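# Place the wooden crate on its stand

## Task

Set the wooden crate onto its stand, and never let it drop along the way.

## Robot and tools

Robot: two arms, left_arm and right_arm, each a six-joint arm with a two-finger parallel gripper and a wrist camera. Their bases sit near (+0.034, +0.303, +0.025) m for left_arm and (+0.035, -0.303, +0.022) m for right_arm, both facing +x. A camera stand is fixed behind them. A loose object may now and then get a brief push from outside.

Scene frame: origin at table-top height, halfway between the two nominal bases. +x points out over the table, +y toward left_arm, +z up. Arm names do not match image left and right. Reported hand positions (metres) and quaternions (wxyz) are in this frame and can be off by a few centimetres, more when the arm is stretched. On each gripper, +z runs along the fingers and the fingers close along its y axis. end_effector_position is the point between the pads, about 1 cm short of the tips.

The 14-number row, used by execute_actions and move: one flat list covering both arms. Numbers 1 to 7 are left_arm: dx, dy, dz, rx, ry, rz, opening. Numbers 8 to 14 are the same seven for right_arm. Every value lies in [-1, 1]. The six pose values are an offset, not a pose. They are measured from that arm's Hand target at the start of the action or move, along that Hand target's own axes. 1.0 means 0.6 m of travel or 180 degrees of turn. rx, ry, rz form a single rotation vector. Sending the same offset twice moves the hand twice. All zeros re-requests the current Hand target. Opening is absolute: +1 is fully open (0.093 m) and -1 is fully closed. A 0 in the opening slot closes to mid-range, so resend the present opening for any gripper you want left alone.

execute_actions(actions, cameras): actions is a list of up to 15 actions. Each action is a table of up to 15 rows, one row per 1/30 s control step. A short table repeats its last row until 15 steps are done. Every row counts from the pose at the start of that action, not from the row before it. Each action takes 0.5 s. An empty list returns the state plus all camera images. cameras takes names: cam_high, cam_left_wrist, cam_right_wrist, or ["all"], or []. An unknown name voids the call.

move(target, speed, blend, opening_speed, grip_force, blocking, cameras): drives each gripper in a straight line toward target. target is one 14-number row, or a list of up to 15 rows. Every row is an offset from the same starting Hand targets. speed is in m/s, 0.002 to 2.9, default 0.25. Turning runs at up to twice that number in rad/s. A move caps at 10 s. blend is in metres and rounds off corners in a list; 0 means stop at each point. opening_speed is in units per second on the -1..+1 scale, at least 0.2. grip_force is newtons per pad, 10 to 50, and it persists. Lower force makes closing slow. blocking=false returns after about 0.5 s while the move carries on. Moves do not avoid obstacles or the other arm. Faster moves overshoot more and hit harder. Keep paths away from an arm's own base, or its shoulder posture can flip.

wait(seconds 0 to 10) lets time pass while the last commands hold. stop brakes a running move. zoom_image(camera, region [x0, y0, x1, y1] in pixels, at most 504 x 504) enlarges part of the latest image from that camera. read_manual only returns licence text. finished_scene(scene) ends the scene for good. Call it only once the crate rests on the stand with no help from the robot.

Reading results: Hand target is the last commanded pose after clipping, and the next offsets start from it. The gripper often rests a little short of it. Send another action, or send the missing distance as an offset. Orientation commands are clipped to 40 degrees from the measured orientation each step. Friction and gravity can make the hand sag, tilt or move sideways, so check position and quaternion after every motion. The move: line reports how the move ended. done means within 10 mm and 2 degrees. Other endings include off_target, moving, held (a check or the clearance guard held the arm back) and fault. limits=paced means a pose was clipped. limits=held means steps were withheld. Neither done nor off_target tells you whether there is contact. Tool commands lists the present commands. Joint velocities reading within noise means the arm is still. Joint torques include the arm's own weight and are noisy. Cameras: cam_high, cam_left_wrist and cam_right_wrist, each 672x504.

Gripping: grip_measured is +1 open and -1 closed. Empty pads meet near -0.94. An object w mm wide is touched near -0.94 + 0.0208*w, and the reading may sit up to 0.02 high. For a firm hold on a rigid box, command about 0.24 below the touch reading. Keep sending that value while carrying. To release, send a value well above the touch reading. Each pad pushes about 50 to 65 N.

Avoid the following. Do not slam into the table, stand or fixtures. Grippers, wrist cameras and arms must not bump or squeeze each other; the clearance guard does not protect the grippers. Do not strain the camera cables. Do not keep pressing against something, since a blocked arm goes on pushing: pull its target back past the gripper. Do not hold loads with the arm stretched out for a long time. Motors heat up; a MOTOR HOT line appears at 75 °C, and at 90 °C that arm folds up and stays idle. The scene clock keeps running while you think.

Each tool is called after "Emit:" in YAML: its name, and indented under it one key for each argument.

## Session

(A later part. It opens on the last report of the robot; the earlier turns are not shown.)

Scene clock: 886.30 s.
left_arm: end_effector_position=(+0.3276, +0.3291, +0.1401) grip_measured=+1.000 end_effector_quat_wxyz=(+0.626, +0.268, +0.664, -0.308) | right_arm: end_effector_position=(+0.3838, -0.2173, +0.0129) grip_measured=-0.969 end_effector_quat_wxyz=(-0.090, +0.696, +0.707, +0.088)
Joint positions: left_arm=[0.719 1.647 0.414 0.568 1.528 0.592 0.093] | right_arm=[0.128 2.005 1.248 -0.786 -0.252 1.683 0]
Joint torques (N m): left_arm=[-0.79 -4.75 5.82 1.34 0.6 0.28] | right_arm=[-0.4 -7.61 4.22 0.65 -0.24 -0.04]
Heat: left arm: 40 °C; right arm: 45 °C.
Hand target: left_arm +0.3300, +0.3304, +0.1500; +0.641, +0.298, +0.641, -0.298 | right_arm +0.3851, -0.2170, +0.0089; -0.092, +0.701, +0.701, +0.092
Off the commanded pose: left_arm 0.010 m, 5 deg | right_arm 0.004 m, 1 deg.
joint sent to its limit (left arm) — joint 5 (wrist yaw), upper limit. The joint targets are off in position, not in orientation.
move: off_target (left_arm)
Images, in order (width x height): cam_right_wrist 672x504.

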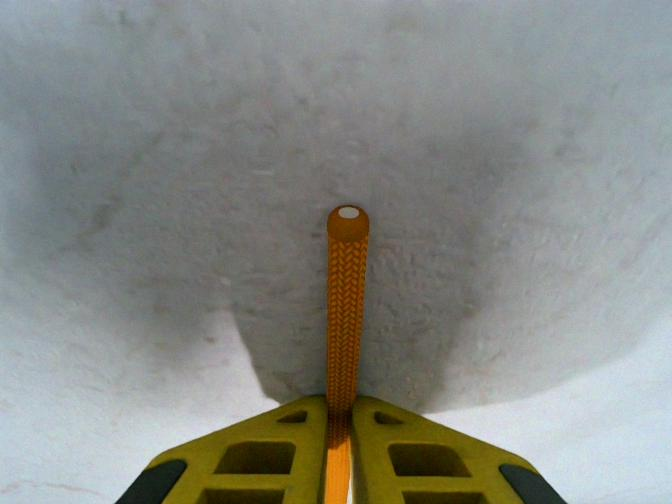

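Emit:
move:
  target:
    - [0,0,0,0,0,0,1,-0.1309,-0.0417,-0.1748,0,-0.1944,0,-1]
    - [0,0,0,0,0,0,1,-0.2597,-0.075,-0.2093,0,-0.4167,0,-1]
  speed: 0.15
  blend: [0.03,0]
  cameras: ["all"]

Scene clock: 896.03 s.
left_arm: end_effector_position=(+0.3276, +0.3291, +0.1401) grip_measured=+1.000 end_effector_quat_wxyz=(+0.626, +0.268, +0.664, -0.308) | right_arm: end_effector_position=(+0.3443, -0.3879, +0.0880) grip_measured=-0.969 end_effector_quat_wxyz=(+0.336, +0.621, +0.628, -0.328)
Joint positions: left_arm=[0.719 1.647 0.414 0.568 1.528 0.592 0.093] | right_arm=[0.18 1.924 1.15 -1.024 0.958 1.853 0]
Joint torques (N m): left_arm=[-0.79 -4.75 5.81 1.34 0.6 0.28] | right_arm=[-0.81 -5.76 3.18 -0.04 1.09 0.1]
Heat: left arm: 40 °C; right arm: 45 °C.
Hand target: left_arm +0.3300, +0.3304, +0.1500; +0.641, +0.298, +0.641, -0.298 | right_arm +0.3399, -0.4000, +0.0898; +0.353, +0.613, +0.612, -0.354
Off the commanded pose: left_arm 0.010 m, 5 deg | right_arm 0.013 m, 4 deg.
joint sent to its limit (left arm) — joint 5 (wrist yaw), upper limit. The joint targets are off in position, not in orientation.
move: off_target (left_arm, right_arm)

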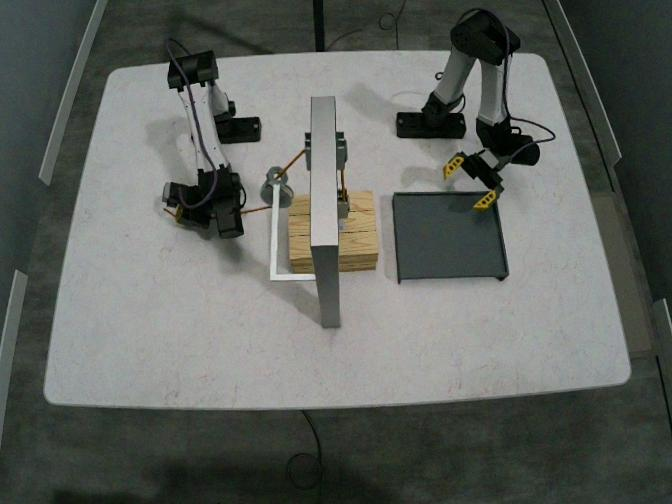

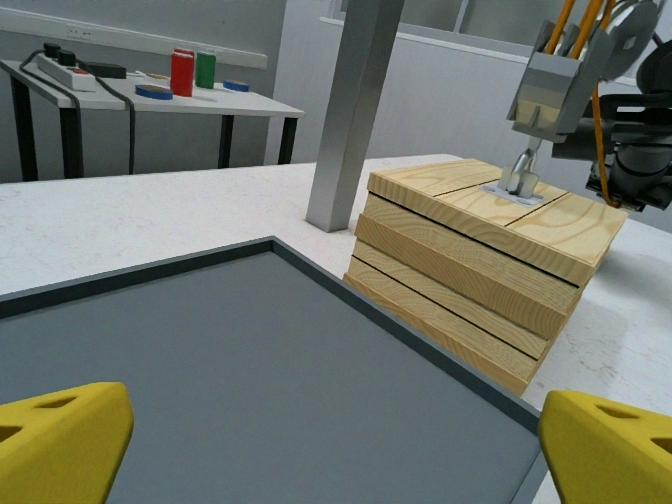

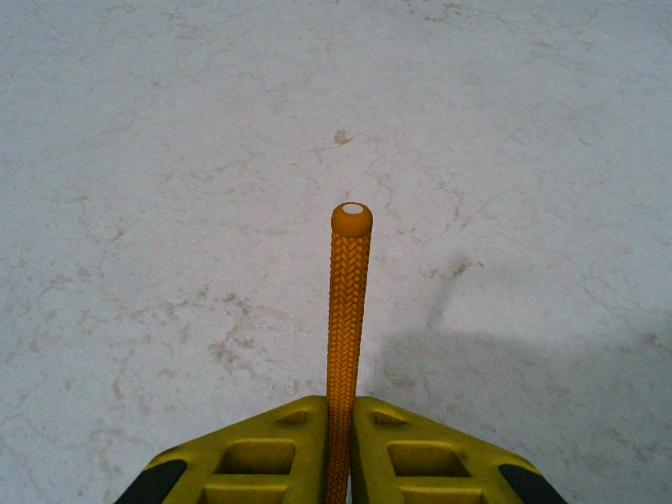

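Emit:
move:
  target: [0,0,0,0,0,0,1,-0.0567,0,0.1982,0,0,0,-1]
  speed: 0.08
  cameras: ["all"]

Scene clock: 900.67 s.
left_arm: end_effector_position=(+0.3276, +0.3291, +0.1401) grip_measured=+1.000 end_effector_quat_wxyz=(+0.626, +0.268, +0.664, -0.308) | right_arm: end_effector_position=(+0.4108, -0.4545, +0.1027) grip_measured=-0.969 end_effector_quat_wxyz=(+0.440, +0.616, +0.621, -0.200)
Joint positions: left_arm=[0.719 1.647 0.414 0.568 1.528 0.592 0.093] | right_arm=[-0.051 1.781 0.958 -0.173 0.885 1.229 0]
Joint torques (N m): left_arm=[-0.8 -4.74 5.81 1.34 0.6 0.28] | right_arm=[-10.17 -1.11 1.26 0.25 1.39 -0.55]
Heat: left arm: 40 °C; right arm: 44 °C.
Hand target: left_arm +0.3300, +0.3304, +0.1500; +0.641, +0.298, +0.641, -0.298 | right_arm +0.3399, -0.5200, +0.0598; +0.353, +0.613, +0.612, -0.354
Off the commanded pose: left_arm 0.010 m, 5 deg | right_arm 0.106 m, 20 deg.
joint sent to its limit (left arm) — joint 5 (wrist yaw), upper limit. The joint targets are off in position, not in orientation.
move: off_target (left_arm, right_arm)

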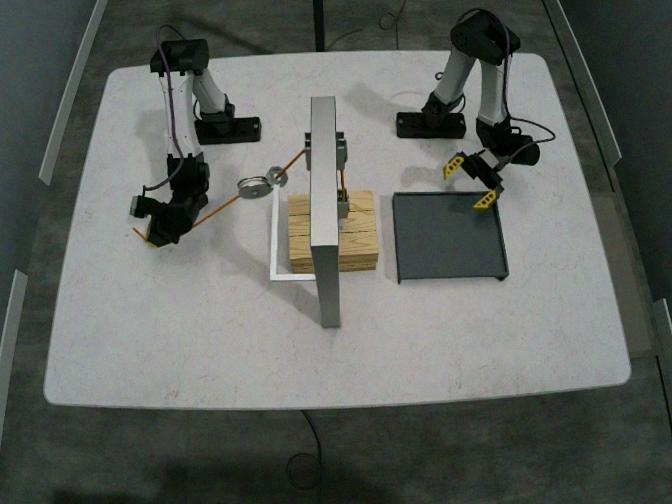

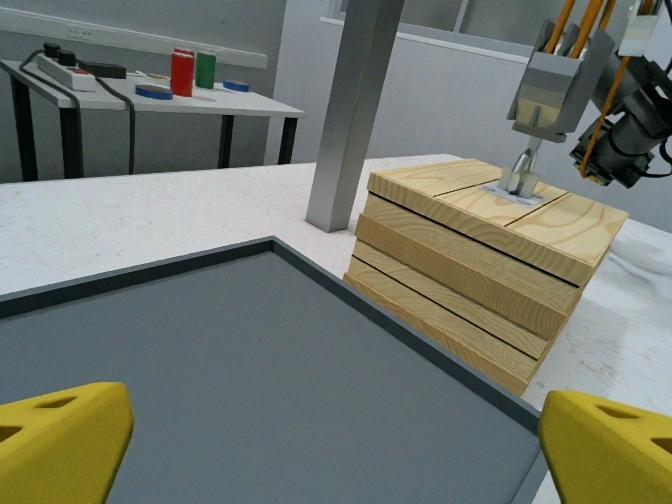

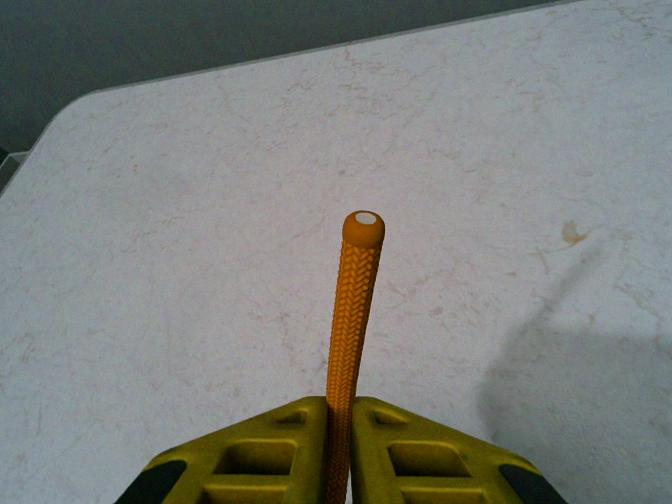

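Emit:
move:
  target: [0,0,0,0,0,0,1,-0.0712,-0.05,0.1899,0,0,0,-1]
  speed: 0.08
  cameras: ["all"]

Scene clock: 906.03 s.
left_arm: end_effector_position=(+0.3276, +0.3291, +0.1401) grip_measured=+1.000 end_effector_quat_wxyz=(+0.626, +0.268, +0.664, -0.308) | right_arm: end_effector_position=(+0.4029, -0.5562, +0.0738) grip_measured=-0.969 end_effector_quat_wxyz=(+0.446, +0.561, +0.677, -0.168)
Joint positions: left_arm=[0.719 1.647 0.414 0.568 1.528 0.592 0.093] | right_arm=[-0.409 1.835 0.814 0.34 0.523 0.718 0]
Joint torques (N m): left_arm=[-0.79 -4.75 5.81 1.34 0.6 0.28] | right_arm=[-11.22 -0.96 4 1.45 2.68 -0.64]
Motor temperatures (°C): left_arm=[29 33 39 40 30 27 27] | right_arm=[36 43 40 35 39 25 31]
Heat: left arm: 40 °C; right arm: 43 °C.
Hand target: left_arm +0.3300, +0.3304, +0.1500; +0.641, +0.298, +0.641, -0.298 | right_arm +0.3098, -0.6400, +0.0398; +0.353, +0.613, +0.612, -0.354
Off the commanded pose: left_arm 0.010 m, 5 deg | right_arm 0.130 m, 26 deg.
joint sent to its limit (left arm) — joint 5 (wrist yaw), upper limit. The joint targets are off in position, not in orientation.
move: off_target (left_arm, right_arm)

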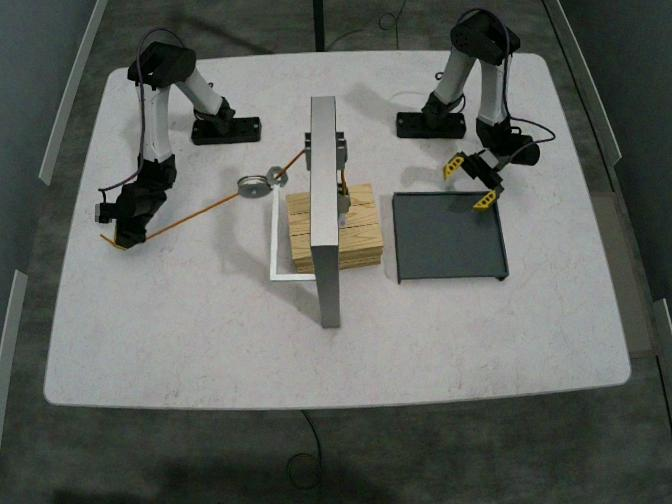

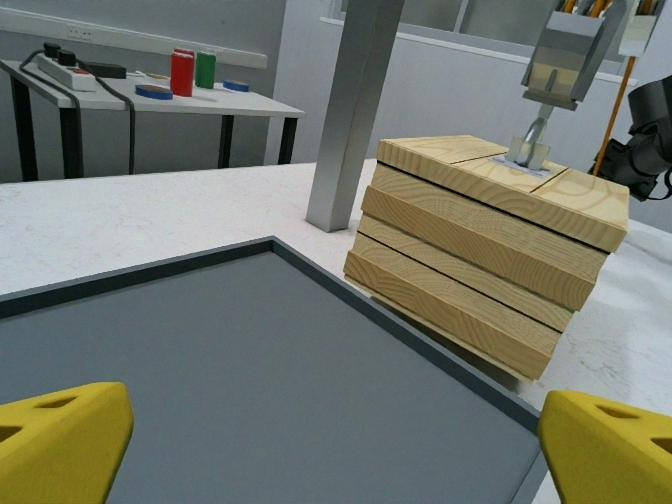

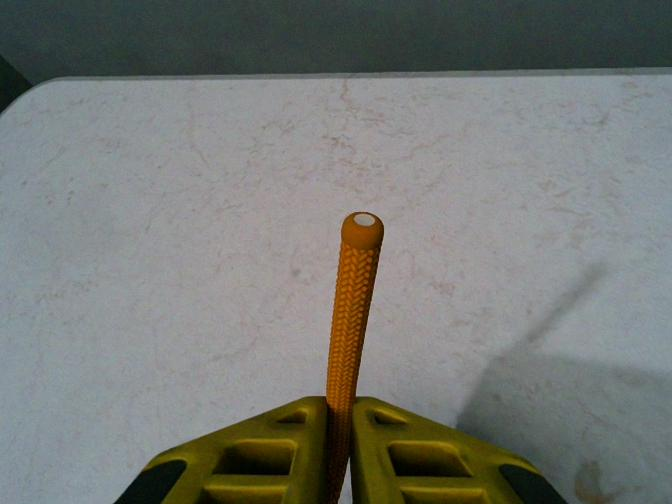

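Emit:
move:
  target: [0,0,0,0,0,0,1,-0.1,0.05,0.1732,0,0,0,-1]
  speed: 0.06
  cameras: ["all"]

Scene clock: 913.57 s.
left_arm: end_effector_position=(+0.3276, +0.3291, +0.1401) grip_measured=+1.000 end_effector_quat_wxyz=(+0.626, +0.268, +0.664, -0.308) | right_arm: end_effector_position=(+0.4243, -0.6496, +0.0437) grip_measured=-0.969 end_effector_quat_wxyz=(+0.396, +0.544, +0.720, -0.171)
Joint positions: left_arm=[0.719 1.647 0.414 0.568 1.528 0.592 0.093] | right_arm=[-0.617 2.099 1.148 0.224 0.331 0.521 0]
Joint torques (N m): left_arm=[-0.8 -4.77 5.79 1.34 0.6 0.28] | right_arm=[-11.55 -3.66 8.9 2.5 3 -0.45]
Motor temperatures (°C): left_arm=[29 33 39 40 30 27 27] | right_arm=[39 42 40 36 44 25 31]
Heat: left arm: 40 °C; right arm: 44 °C.
Hand target: left_arm +0.3300, +0.3304, +0.1500; +0.641, +0.298, +0.641, -0.298 | right_arm +0.3397, -0.7600, +0.0398; +0.353, +0.613, +0.612, -0.354
Off the commanded pose: left_arm 0.010 m, 5 deg | right_arm 0.139 m, 26 deg.
joint sent to its limit (left arm) — joint 5 (wrist yaw), upper limit. The joint targets are off in position, not in orientation.
move: off_target (left_arm, right_arm)

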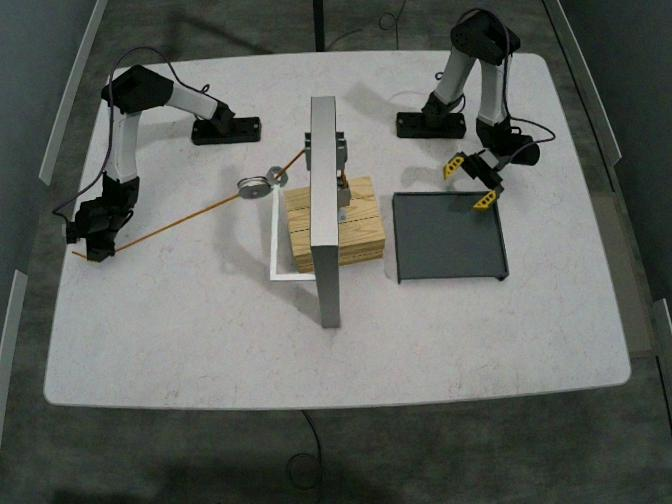

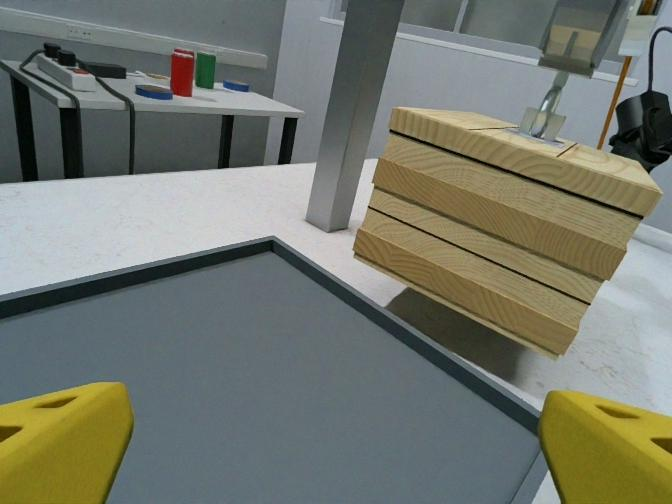

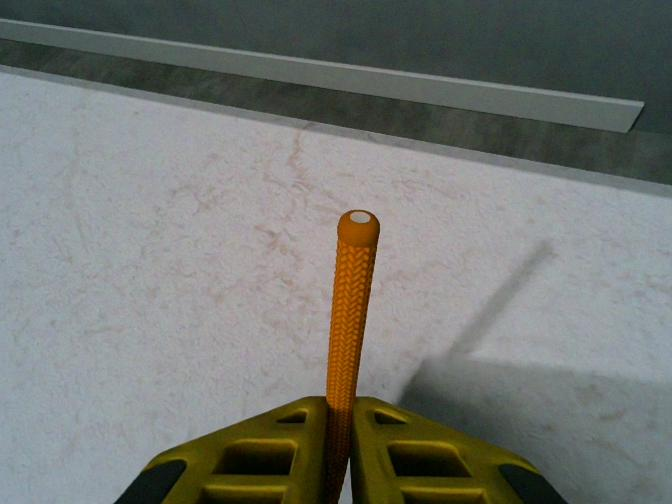

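Emit:
move:
  target: [0,0,0,0,0,0,1,0.05,0,-0.0866,0,0,0,-1]
  speed: 0.05
  cameras: ["cam_left_wrist","cam_high"]

Scene clock: 919.27 s.
left_arm: end_effector_position=(+0.3276, +0.3291, +0.1401) grip_measured=+1.000 end_effector_quat_wxyz=(+0.626, +0.268, +0.664, -0.308) | right_arm: end_effector_position=(+0.3977, -0.6425, +0.0365) grip_measured=-0.969 end_effector_quat_wxyz=(+0.369, +0.567, +0.697, -0.236)
Joint positions: left_arm=[0.719 1.647 0.414 0.568 1.528 0.592 0.093] | right_arm=[-0.582 2.084 1.088 0.214 0.507 0.563 0]
Joint torques (N m): left_arm=[-0.79 -4.74 5.81 1.34 0.6 0.28] | right_arm=[-6.43 -5.91 5.07 2.68 2.28 -0.05]
Heat: left arm: 40 °C; right arm: 46 °C.
Hand target: left_arm +0.3300, +0.3304, +0.1500; +0.641, +0.298, +0.641, -0.298 | right_arm +0.3397, -0.7000, +0.0398; +0.353, +0.613, +0.612, -0.354
Off the commanded pose: left_arm 0.010 m, 5 deg | right_arm 0.082 m, 18 deg.
joint sent to its limit (left arm) — joint 5 (wrist yaw), upper limit. The joint targets are off in position, not in orientation.
move: off_target (left_arm, right_arm)
Images, in order (width x height): cam_high 672x504, cam_left_wrist 672x504.

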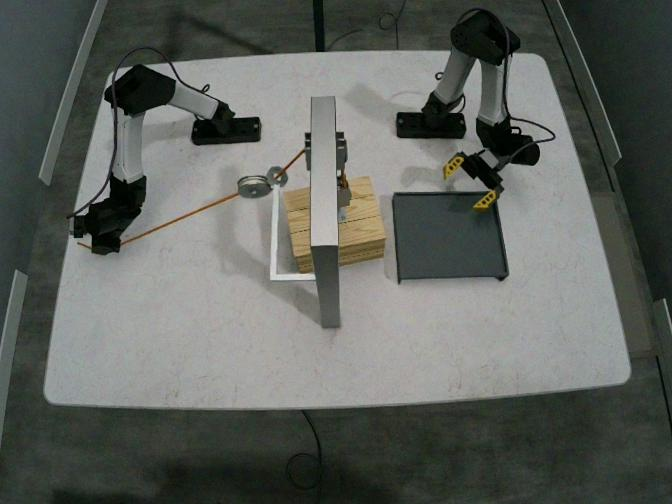

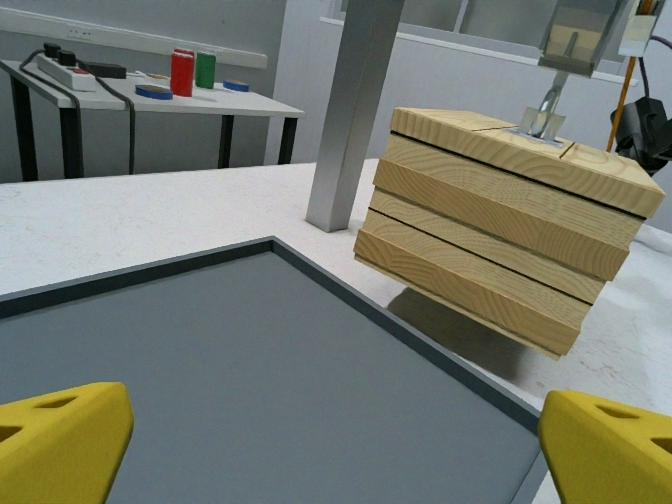

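Emit:
move:
  target: [0,0,0,0,0,0,1,-0.1189,0.05,0.2393,0,0,0,-1]
  speed: 0.06
  cameras: ["all"]

Scene clock: 926.23 s.
left_arm: end_effector_position=(+0.3276, +0.3291, +0.1401) grip_measured=+1.000 end_effector_quat_wxyz=(+0.626, +0.268, +0.664, -0.308) | right_arm: end_effector_position=(+0.4458, -0.7072, +0.0217) grip_measured=-0.969 end_effector_quat_wxyz=(+0.321, +0.545, +0.751, -0.188)
Joint positions: left_arm=[0.719 1.647 0.414 0.568 1.528 0.592 0.093] | right_arm=[-0.68 2.34 1.581 -0.107 0.32 0.452 0]
Joint torques (N m): left_arm=[-0.8 -4.75 5.81 1.34 0.6 0.28] | right_arm=[-14.52 -5.14 10.25 3.84 2.6 -0.32]
Motor temperatures (°C): left_arm=[29 33 39 40 30 27 27] | right_arm=[41 42 42 41 46 25 31]
Heat: left arm: 40 °C; right arm: 46 °C.
Hand target: left_arm +0.3300, +0.3304, +0.1500; +0.641, +0.298, +0.641, -0.298 | right_arm +0.3696, -0.8601, +0.0298; +0.353, +0.613, +0.612, -0.354
Off the commanded pose: left_arm 0.010 m, 5 deg | right_arm 0.171 m, 26 deg.
joint sent to its limit (left arm) — joint 5 (wrist yaw), upper limit. The joint targets are off in position, not in orientation.
move: off_target (left_arm, right_arm)

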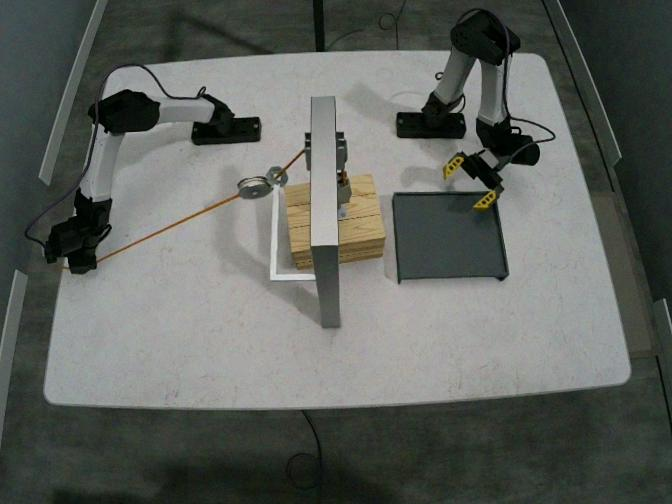

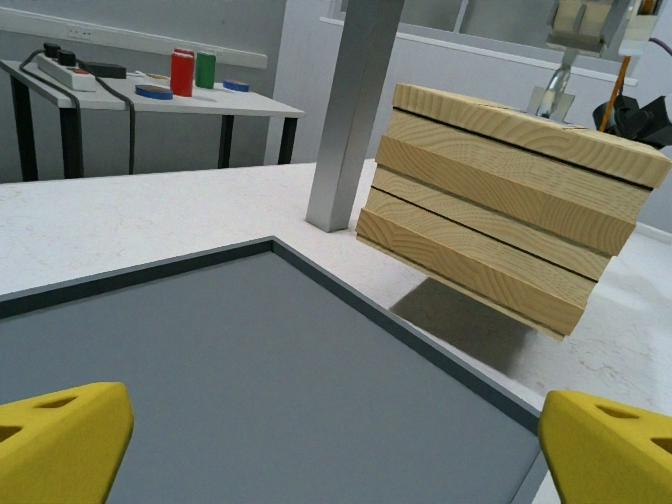

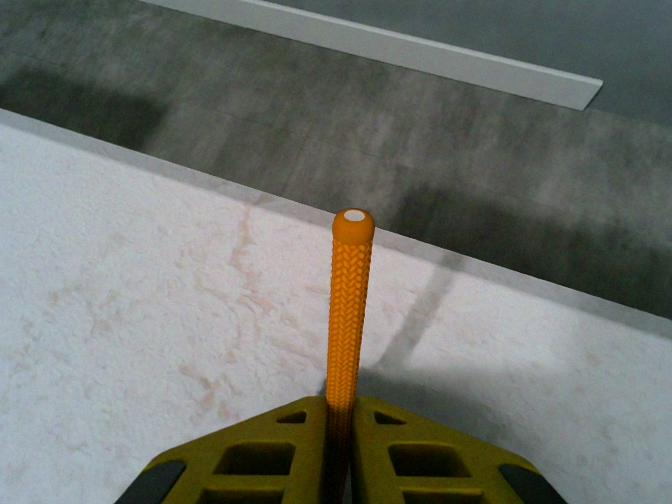

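Emit:
move:
  target: [0,0,0,0,0,0,1,-0.0717,0.15,0.0742,0,0,0,-1]
  speed: 0.06
  cameras: ["all"]

Scene clock: 947.37 s.
left_arm: end_effector_position=(+0.3276, +0.3291, +0.1401) grip_measured=+1.000 end_effector_quat_wxyz=(+0.626, +0.268, +0.664, -0.308) | right_arm: end_effector_position=(+0.4672, -0.7203, +0.0414) grip_measured=-0.969 end_effector_quat_wxyz=(+0.157, +0.580, +0.781, -0.169)
Joint positions: left_arm=[0.719 1.647 0.414 0.568 1.528 0.592 0.093] | right_arm=[-0.674 2.852 2.816 -1.191 0.322 0.543 0]
Joint torques (N m): left_arm=[-0.79 -4.74 5.81 1.34 0.61 0.28] | right_arm=[-11.92 -8.57 8.4 4.96 2.97 0.02]
Motor temperatures (°C): left_arm=[29 33 39 40 30 27 27] | right_arm=[49 42 46 57 49 25 31]
Heat: left arm: 40 °C; right arm: 57 °C.
Hand target: left_arm +0.3300, +0.3304, +0.1500; +0.641, +0.298, +0.641, -0.298 | right_arm +0.4596, -0.9202, +0.0447; +0.353, +0.613, +0.612, -0.354
Off the commanded pose: left_arm 0.010 m, 5 deg | right_arm 0.200 m, 37 deg.
joint sent to its limit (left arm) — joint 5 (wrist yaw), upper limit. The joint targets are off in position, not in orientation.
move: off_target (left_arm, right_arm)

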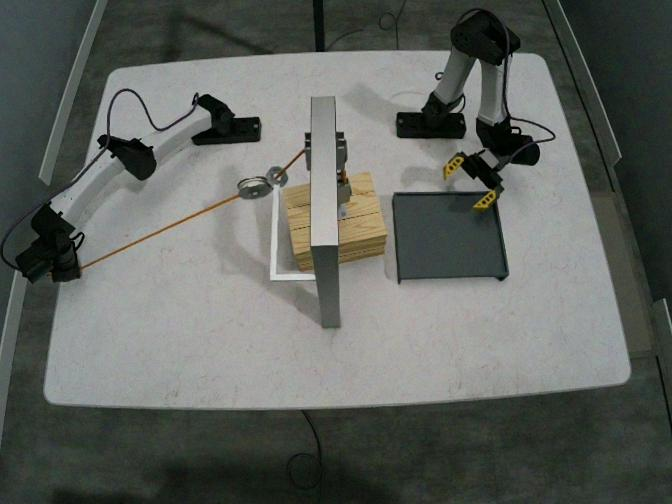

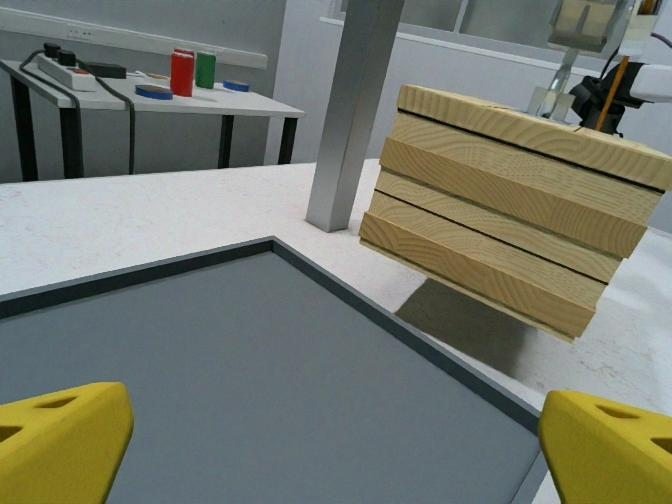

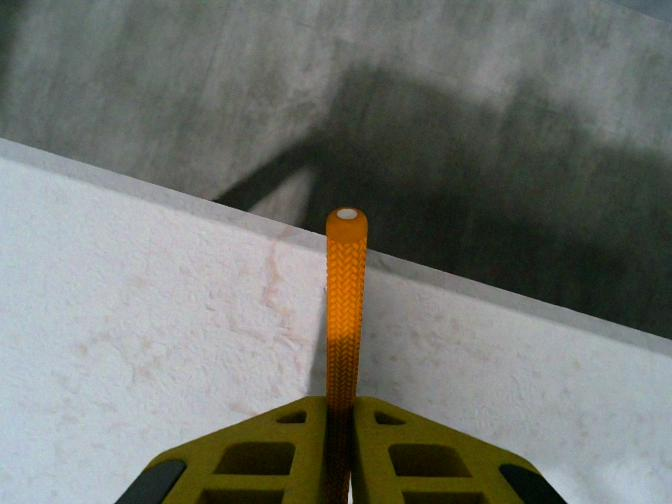

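Emit:
move:
  target: [0,0,0,0,0,0,1,0.1478,-0.0333,-0.2227,0,0.0278,0,-1]
  speed: 0.1
  cameras: ["cam_left_wrist","cam_high"]

Scene clock: 953.27 s.
left_arm: end_effector_position=(+0.3276, +0.3291, +0.1401) grip_measured=+1.000 end_effector_quat_wxyz=(+0.626, +0.268, +0.664, -0.308) | right_arm: end_effector_position=(+0.4339, -0.7092, +0.0321) grip_measured=-0.969 end_effector_quat_wxyz=(+0.119, +0.654, +0.679, -0.312)
Joint positions: left_arm=[0.719 1.647 0.414 0.568 1.528 0.592 0.093] | right_arm=[-0.606 2.903 2.816 -1.317 0.662 0.865 0]
Joint torques (N m): left_arm=[-0.79 -4.75 5.81 1.34 0.6 0.28] | right_arm=[-2.85 -11.49 6.37 2.67 1.24 0.15]
Motor temperatures (°C): left_arm=[29 33 39 40 30 27 27] | right_arm=[48 44 46 58 49 25 31]
Heat: left arm: 40 °C; right arm: 58 °C.
Hand target: left_arm +0.3300, +0.3304, +0.1500; +0.641, +0.298, +0.641, -0.298 | right_arm +0.4397, -0.7601, +0.0348; +0.326, +0.627, +0.627, -0.327
Off the commanded pose: left_arm 0.010 m, 5 deg | right_arm 0.051 m, 25 deg.
joint sent to its limit (left arm) — joint 5 (wrist yaw), upper limit. The joint targets are off in position, not in orientation.
move: off_target (left_arm, right_arm)
Images, in order (width x height): cam_high 672x504, cam_left_wrist 672x504.

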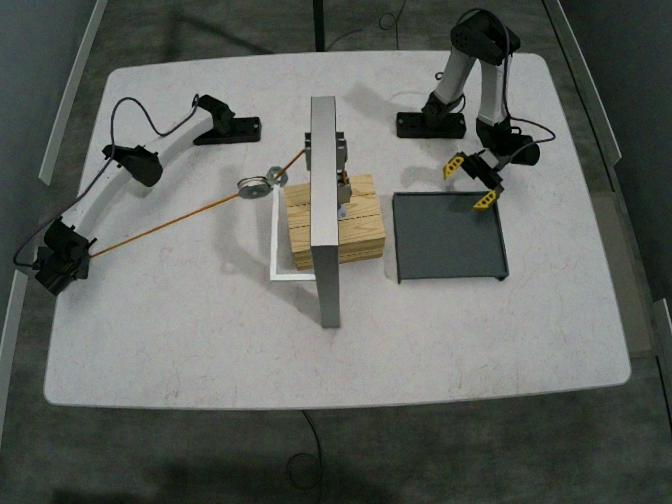

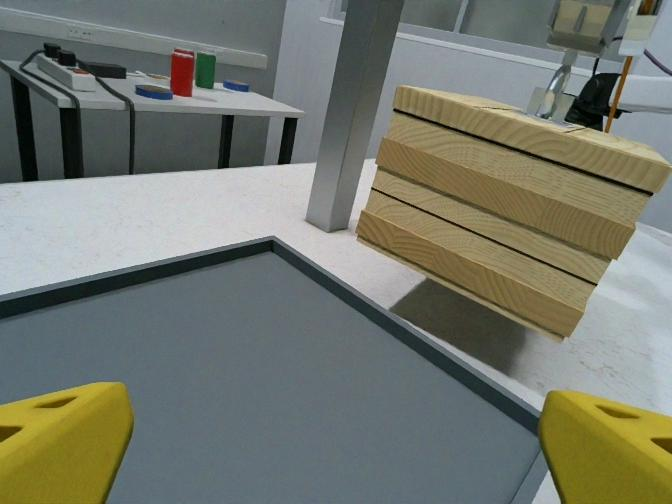

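Emit:
move:
  target:
    - [-0.1167,0.246,-0.1633,-0.5313,0.2313,-0.6333,1,0,0,0,0,0,0,-1]
    - [0.05,0.3443,-0.1897,-0.5313,0.2313,-0.6333,1,0,0,0,0,0,0,-1]
    - [0.2,0.3282,-0.1705,-0.5313,0.2313,-0.6333,1,0,0,0,0,0,0,-1]
  speed: [0.4,0.3,0.15]
  blend: [0.03,0.03,0]
  cameras: ["all"]

Scene clock: 975.70 s.
left_arm: end_effector_position=(+0.4030, +0.5320, +0.0237) grip_measured=+1.000 end_effector_quat_wxyz=(+0.095, +0.704, -0.701, +0.062) | right_arm: end_effector_position=(+0.4339, -0.7092, +0.0321) grip_measured=-0.969 end_effector_quat_wxyz=(+0.119, +0.654, +0.679, -0.312)
Joint positions: left_arm=[0.638 2.459 2.043 -1.322 0.154 -0.948 0.093] | right_arm=[-0.606 2.903 2.816 -1.317 0.662 0.865 0]
Joint torques (N m): left_arm=[-0.99 -13.64 4.11 0.38 -0.09 0.02] | right_arm=[-2.81 -11.4 6.37 2.72 1.23 0.13]
Motor temperatures (°C): left_arm=[29 34 39 40 30 27 27] | right_arm=[41 50 44 53 43 25 31]
Heat: left arm: 40 °C; right arm: 53 °C.
Hand target: left_arm +0.4147, +0.5355, +0.0299; +0.062, +0.704, -0.705, +0.062 | right_arm +0.4397, -0.7601, +0.0348; +0.326, +0.627, +0.627, -0.327
Off the commanded pose: left_arm 0.014 m, 4 deg | right_arm 0.051 m, 25 deg.
move: off_target (left_arm, right_arm)

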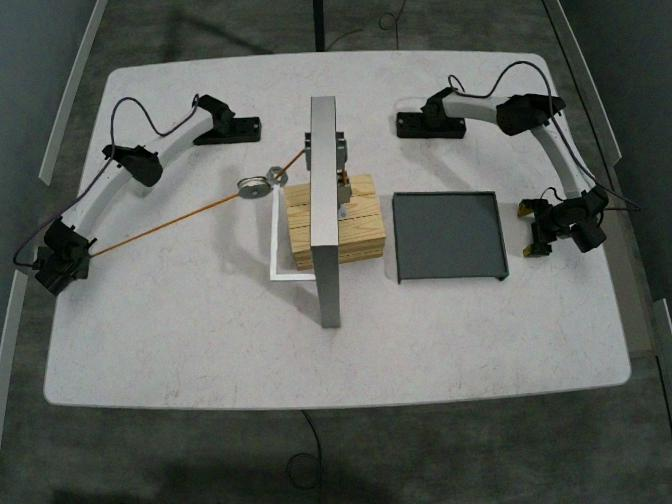

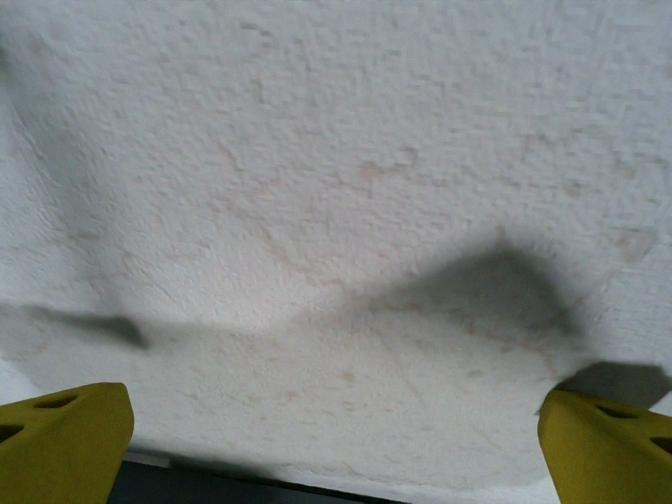

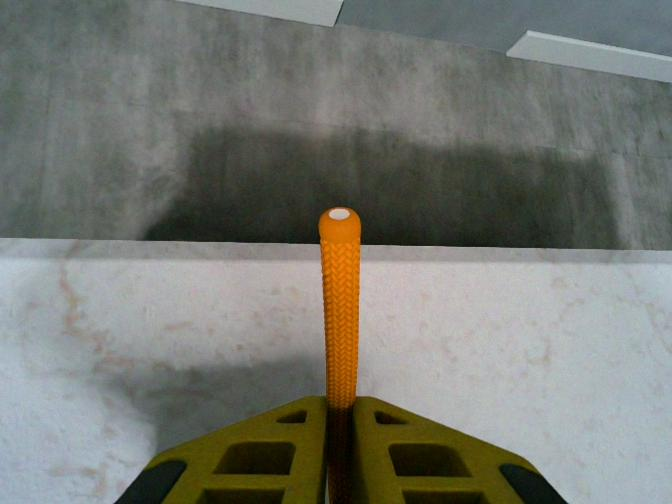

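Emit:
move:
  target: [0.437,-0.0167,0.0703,0,0,0,1,0,0,0,0,0,0,-1]
  speed: 0.1
  cameras: ["cam_left_wrist","cam_high"]

Scene clock: 984.20 s.
left_arm: end_effector_position=(+0.4273, +0.2890, +0.0273) grip_measured=+1.000 end_effector_quat_wxyz=(+0.048, +0.702, -0.709, +0.044) | right_arm: end_effector_position=(+0.4339, -0.7092, +0.0321) grip_measured=-0.969 end_effector_quat_wxyz=(+0.119, +0.654, +0.679, -0.312)
Joint positions: left_arm=[0.043 2.132 1.512 -0.96 0.131 -1.54 0.093] | right_arm=[-0.606 2.903 2.816 -1.317 0.662 0.865 0]
Joint torques (N m): left_arm=[-2.22 -11.37 3.92 0.19 0.39 -0.21] | right_arm=[-2.89 -11.44 6.31 2.68 1.27 0.12]
Motor temperatures (°C): left_arm=[29 40 39 38 29 27 27] | right_arm=[40 52 44 53 42 25 31]
Heat: left arm: 40 °C; right arm: 53 °C.
Hand target: left_arm +0.4246, +0.2700, +0.0340; +0.062, +0.704, -0.705, +0.062 | right_arm +0.4397, -0.7601, +0.0348; +0.326, +0.627, +0.627, -0.327
Off the commanded pose: left_arm 0.020 m, 3 deg | right_arm 0.051 m, 25 deg.
move: off_target (left_arm, right_arm)
Images, in order (width x height): cam_high 672x504, cam_left_wrist 672x504.

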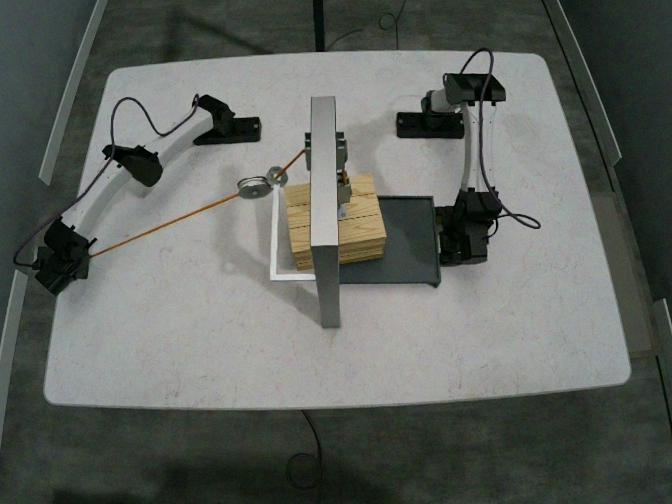

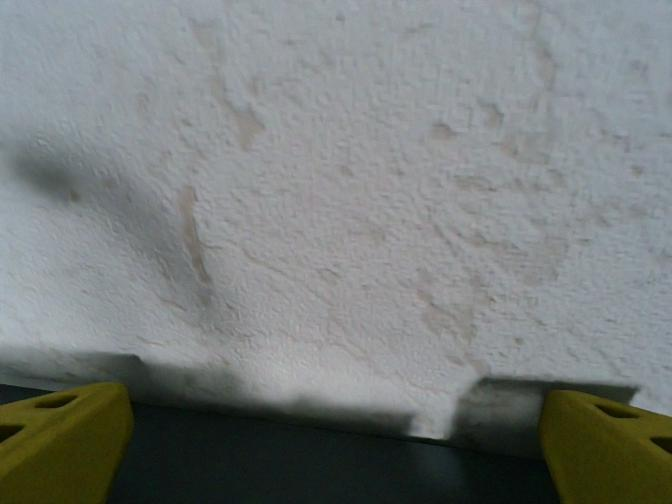

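Emit:
move:
  target: [0.1404,0.0243,0.0197,0,0,0,1,0,0,0,0,0,0,-1]
  speed: 0.08
  cameras: ["cam_left_wrist","cam_high"]

Emit:
zoom_image:
  camera: "cam_high"
  region: [250, 150, 490, 310]

Scene clock: 1003.40 s.
left_arm: end_effector_position=(+0.4147, +0.2038, +0.0281) grip_measured=+1.000 end_effector_quat_wxyz=(+0.049, +0.711, -0.700, +0.044) | right_arm: end_effector_position=(+0.4339, -0.7092, +0.0321) grip_measured=-0.969 end_effector_quat_wxyz=(+0.119, +0.654, +0.679, -0.312)
Joint positions: left_arm=[-0.176 2.106 1.474 -0.919 0.131 -1.787 0.093] | right_arm=[-0.606 2.903 2.816 -1.317 0.662 0.865 0]
Joint torques (N m): left_arm=[-2.44 -11.52 4.21 0.21 0.35 -0.01] | right_arm=[-2.86 -11.37 6.35 2.7 1.24 0.15]
Motor temperatures (°C): left_arm=[30 45 38 37 29 27 27] | right_arm=[38 54 43 53 41 25 32]
Heat: left arm: 45 °C; right arm: 54 °C.
Hand target: left_arm +0.4099, +0.1850, +0.0370; +0.062, +0.704, -0.705, +0.062 | right_arm +0.4397, -0.7601, +0.0348; +0.326, +0.627, +0.627, -0.327
Off the commanded pose: left_arm 0.021 m, 3 deg | right_arm 0.051 m, 25 deg.
move: off_target (left_arm, right_arm)
Images, in order (width x height): cam_high 672x504, cam_left_wrist 672x504.

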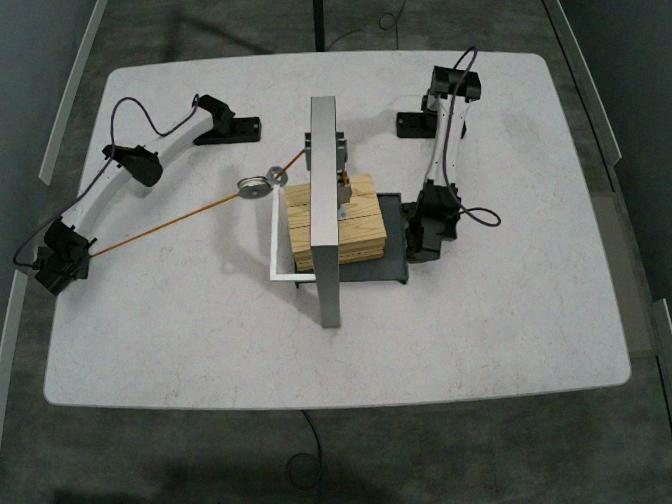

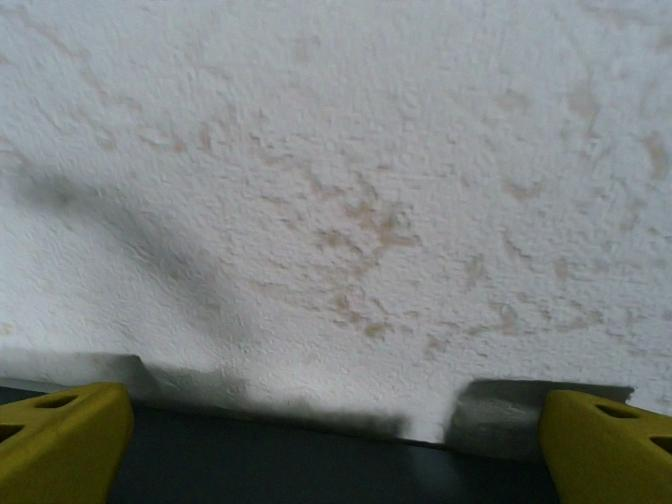

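Scaled by 2.100 from the camera's 672x504 image, which has a finer 960x720 frame.

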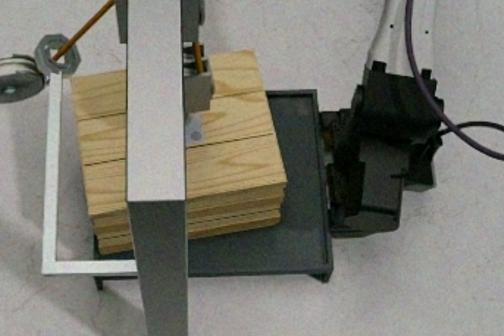

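Emit:
move:
  target: [0.0657,0.0,0.0116,0,0,0,1,0,0,0,0,0,0,-1]
  speed: 0.06
  cameras: ["cam_high"]

Emit:
zoom_image:
  camera: "cam_high"
  region: [250, 150, 490, 310]

Scene clock: 1025.97 s.
left_arm: end_effector_position=(+0.4060, +0.1647, +0.0303) grip_measured=+1.000 end_effector_quat_wxyz=(+0.050, +0.716, -0.695, +0.043) | right_arm: end_effector_position=(+0.4339, -0.7092, +0.0321) grip_measured=-0.969 end_effector_quat_wxyz=(+0.119, +0.654, +0.679, -0.312)
Joint positions: left_arm=[-0.279 2.106 1.483 -0.917 0.128 -1.905 0.093] | right_arm=[-0.606 2.903 2.816 -1.317 0.662 0.865 0]
Joint torques (N m): left_arm=[-2.19 -8.58 8.16 0.19 0.33 0.07] | right_arm=[-2.89 -11.41 6.37 2.72 1.26 0.11]
Motor temperatures (°C): left_arm=[30 48 38 36 29 27 27] | right_arm=[36 56 43 54 41 25 32]
Heat: left arm: 48 °C; right arm: 56 °C.
Hand target: left_arm +0.4099, +0.1449, +0.0370; +0.062, +0.704, -0.705, +0.062 | right_arm +0.4397, -0.7601, +0.0348; +0.326, +0.627, +0.627, -0.327
Off the commanded pose: left_arm 0.021 m, 3 deg | right_arm 0.051 m, 25 deg.
move: off_target (left_arm, right_arm)
Images, in order (width x height): cam_high 672x504.

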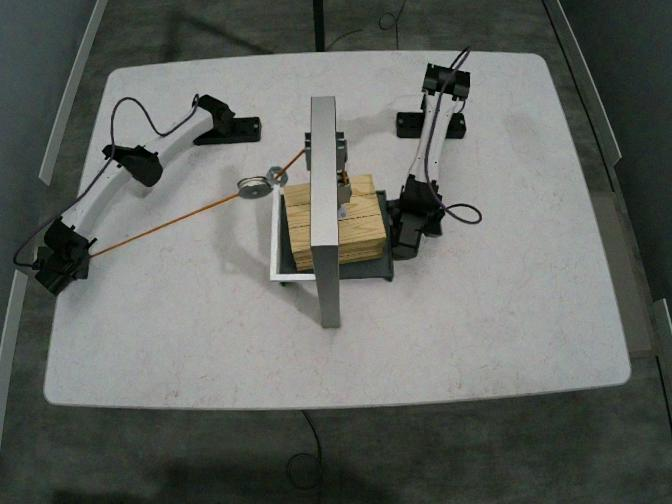

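Scaled by 2.100 from the camera's 672x504 image, which has a finer 960x720 frame.

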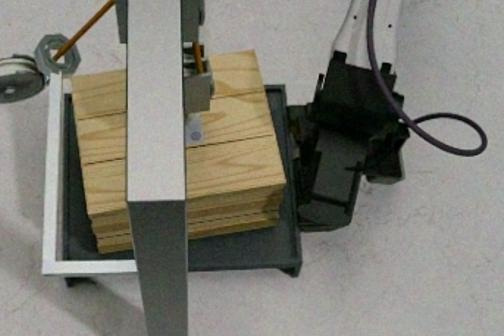

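Emit:
move:
  target: [0.0197,-0.005,0.0035,0,0,0,1,0,0,0,0,0,0,-1]
  speed: 0.06
  cameras: ["cam_high"]

Emit:
zoom_image:
  camera: "cam_high"
  region: [250, 150, 490, 310]

Scene clock: 1032.80 s.
left_arm: end_effector_position=(+0.4080, +0.1544, +0.0302) grip_measured=+1.000 end_effector_quat_wxyz=(+0.051, +0.714, -0.698, +0.041) | right_arm: end_effector_position=(+0.4339, -0.7092, +0.0321) grip_measured=-0.969 end_effector_quat_wxyz=(+0.119, +0.654, +0.679, -0.312)
Joint positions: left_arm=[-0.302 2.128 1.517 -0.931 0.128 -1.921 0.093] | right_arm=[-0.606 2.903 2.816 -1.317 0.662 0.865 0]
Joint torques (N m): left_arm=[-2.45 -8.57 8.36 0.23 0.32 0.04] | right_arm=[-2.86 -11.51 6.38 2.7 1.24 0.13]
Motor temperatures (°C): left_arm=[30 47 38 36 29 27 27] | right_arm=[36 57 43 54 40 25 32]
Heat: left arm: 47 °C; right arm: 57 °C.
Hand target: left_arm +0.4129, +0.1329, +0.0369; +0.062, +0.704, -0.705, +0.062 | right_arm +0.4397, -0.7601, +0.0348; +0.326, +0.627, +0.627, -0.327
Off the commanded pose: left_arm 0.023 m, 3 deg | right_arm 0.051 m, 25 deg.
move: off_target (left_arm, right_arm)
Images, in order (width x height): cam_high 672x504.

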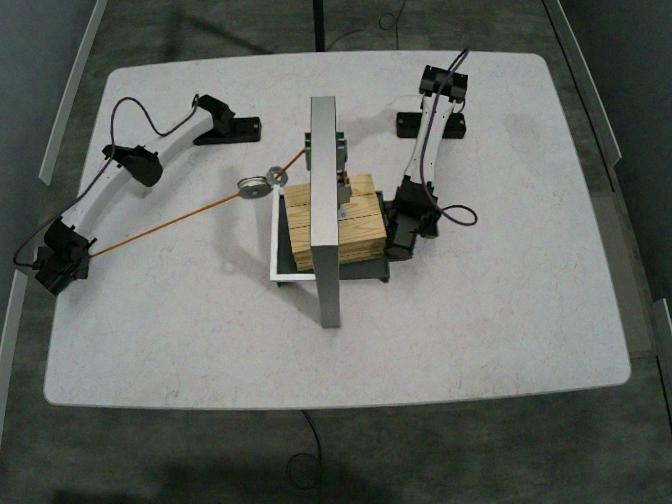

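Scaled by 2.100 from the camera's 672x504 image, which has a finer 960x720 frame.

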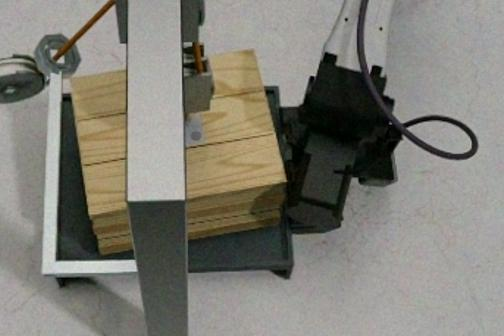

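Emit:
move:
  target:
    - [-0.0935,-0.0118,-0.0165,0,0,0,1,0,0,0,0,0,0,-1]
    - [-0.0689,-0.0118,-0.156,0,0,0,1,0,0,0,0,0,0,-1]
    - [0.036,-0.0118,-0.1375,0,0,0,1,0,0,0,0,0,0,-1]
  speed: [0.12,0.12,0.04]
  cameras: ["cam_high","cam_left_wrist"]

Emit:
zoom_image:
  camera: "cam_high"
  region: [250, 150, 490, 310]

Scene clock: 1053.10 s.
left_arm: end_effector_position=(+0.4201, +0.1317, +0.1141) grip_measured=+1.000 end_effector_quat_wxyz=(+0.061, +0.708, -0.701, +0.059) | right_arm: end_effector_position=(+0.4339, -0.7092, +0.0321) grip_measured=-0.969 end_effector_quat_wxyz=(+0.119, +0.654, +0.679, -0.312)
Joint positions: left_arm=[-0.331 2.109 1.825 -1.229 0.16 -1.939 0.093] | right_arm=[-0.606 2.903 2.816 -1.317 0.662 0.865 0]
Joint torques (N m): left_arm=[-1.01 -9.26 8.68 -0.01 0.02 0.05] | right_arm=[-2.71 -11.4 6.37 2.69 1.22 0.16]
Motor temperatures (°C): left_arm=[30 46 41 35 29 27 27] | right_arm=[35 58 43 55 40 25 32]
Heat: left arm: 46 °C; right arm: 58 °C.
Hand target: left_arm +0.4200, +0.1260, +0.1219; +0.062, +0.704, -0.705, +0.062 | right_arm +0.4397, -0.7601, +0.0348; +0.326, +0.627, +0.627, -0.327
Off the commanded pose: left_arm 0.010 m, 1 deg | right_arm 0.051 m, 25 deg.
move: off_target (right_arm)
Images, in order (width x height): cam_high 672x504, cam_left_wrist 672x504.

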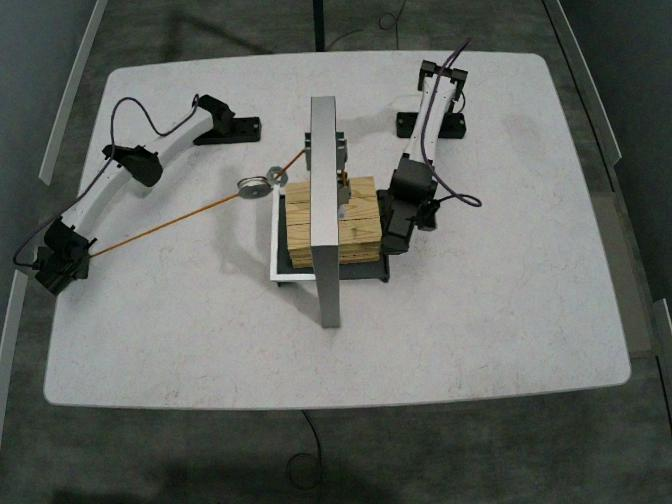

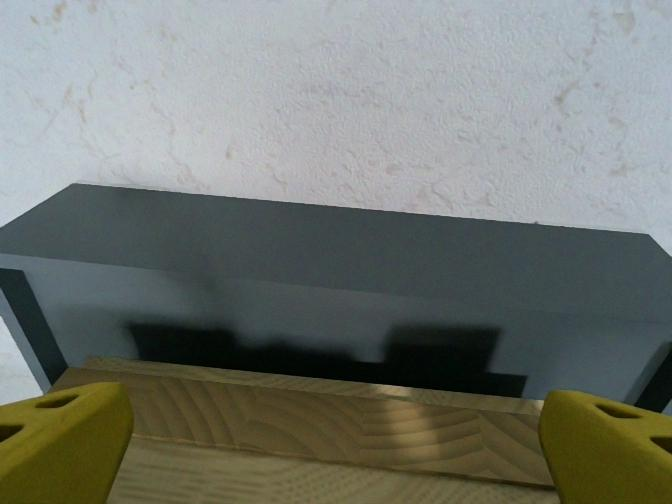

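Scaled by 2.100 from the camera's 672x504 image, which has a finer 960x720 frame.

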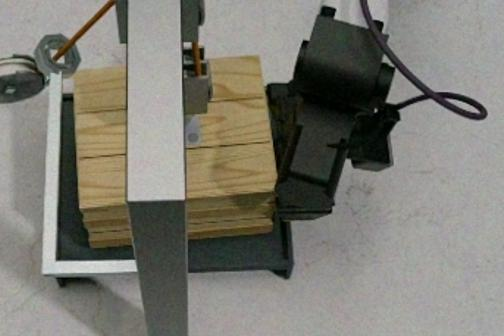

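Emit:
zoom_image:
  camera: "cam_high"
  region: [265, 170, 405, 295]

Emit:
zoom_image:
  camera: "cam_left_wrist"
  region: [0, 170, 672, 504]

Scaled by 3.600 from the camera's 672x504 image, which has a finer 960x720 frame.

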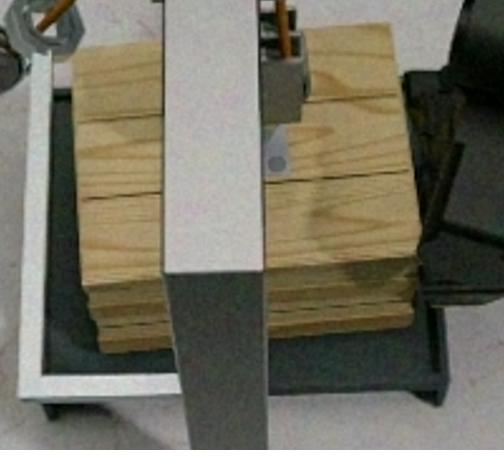

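Region (0, 170, 672, 504) is 672x334 pixels. A region can be at most 504 by 504 pixels.


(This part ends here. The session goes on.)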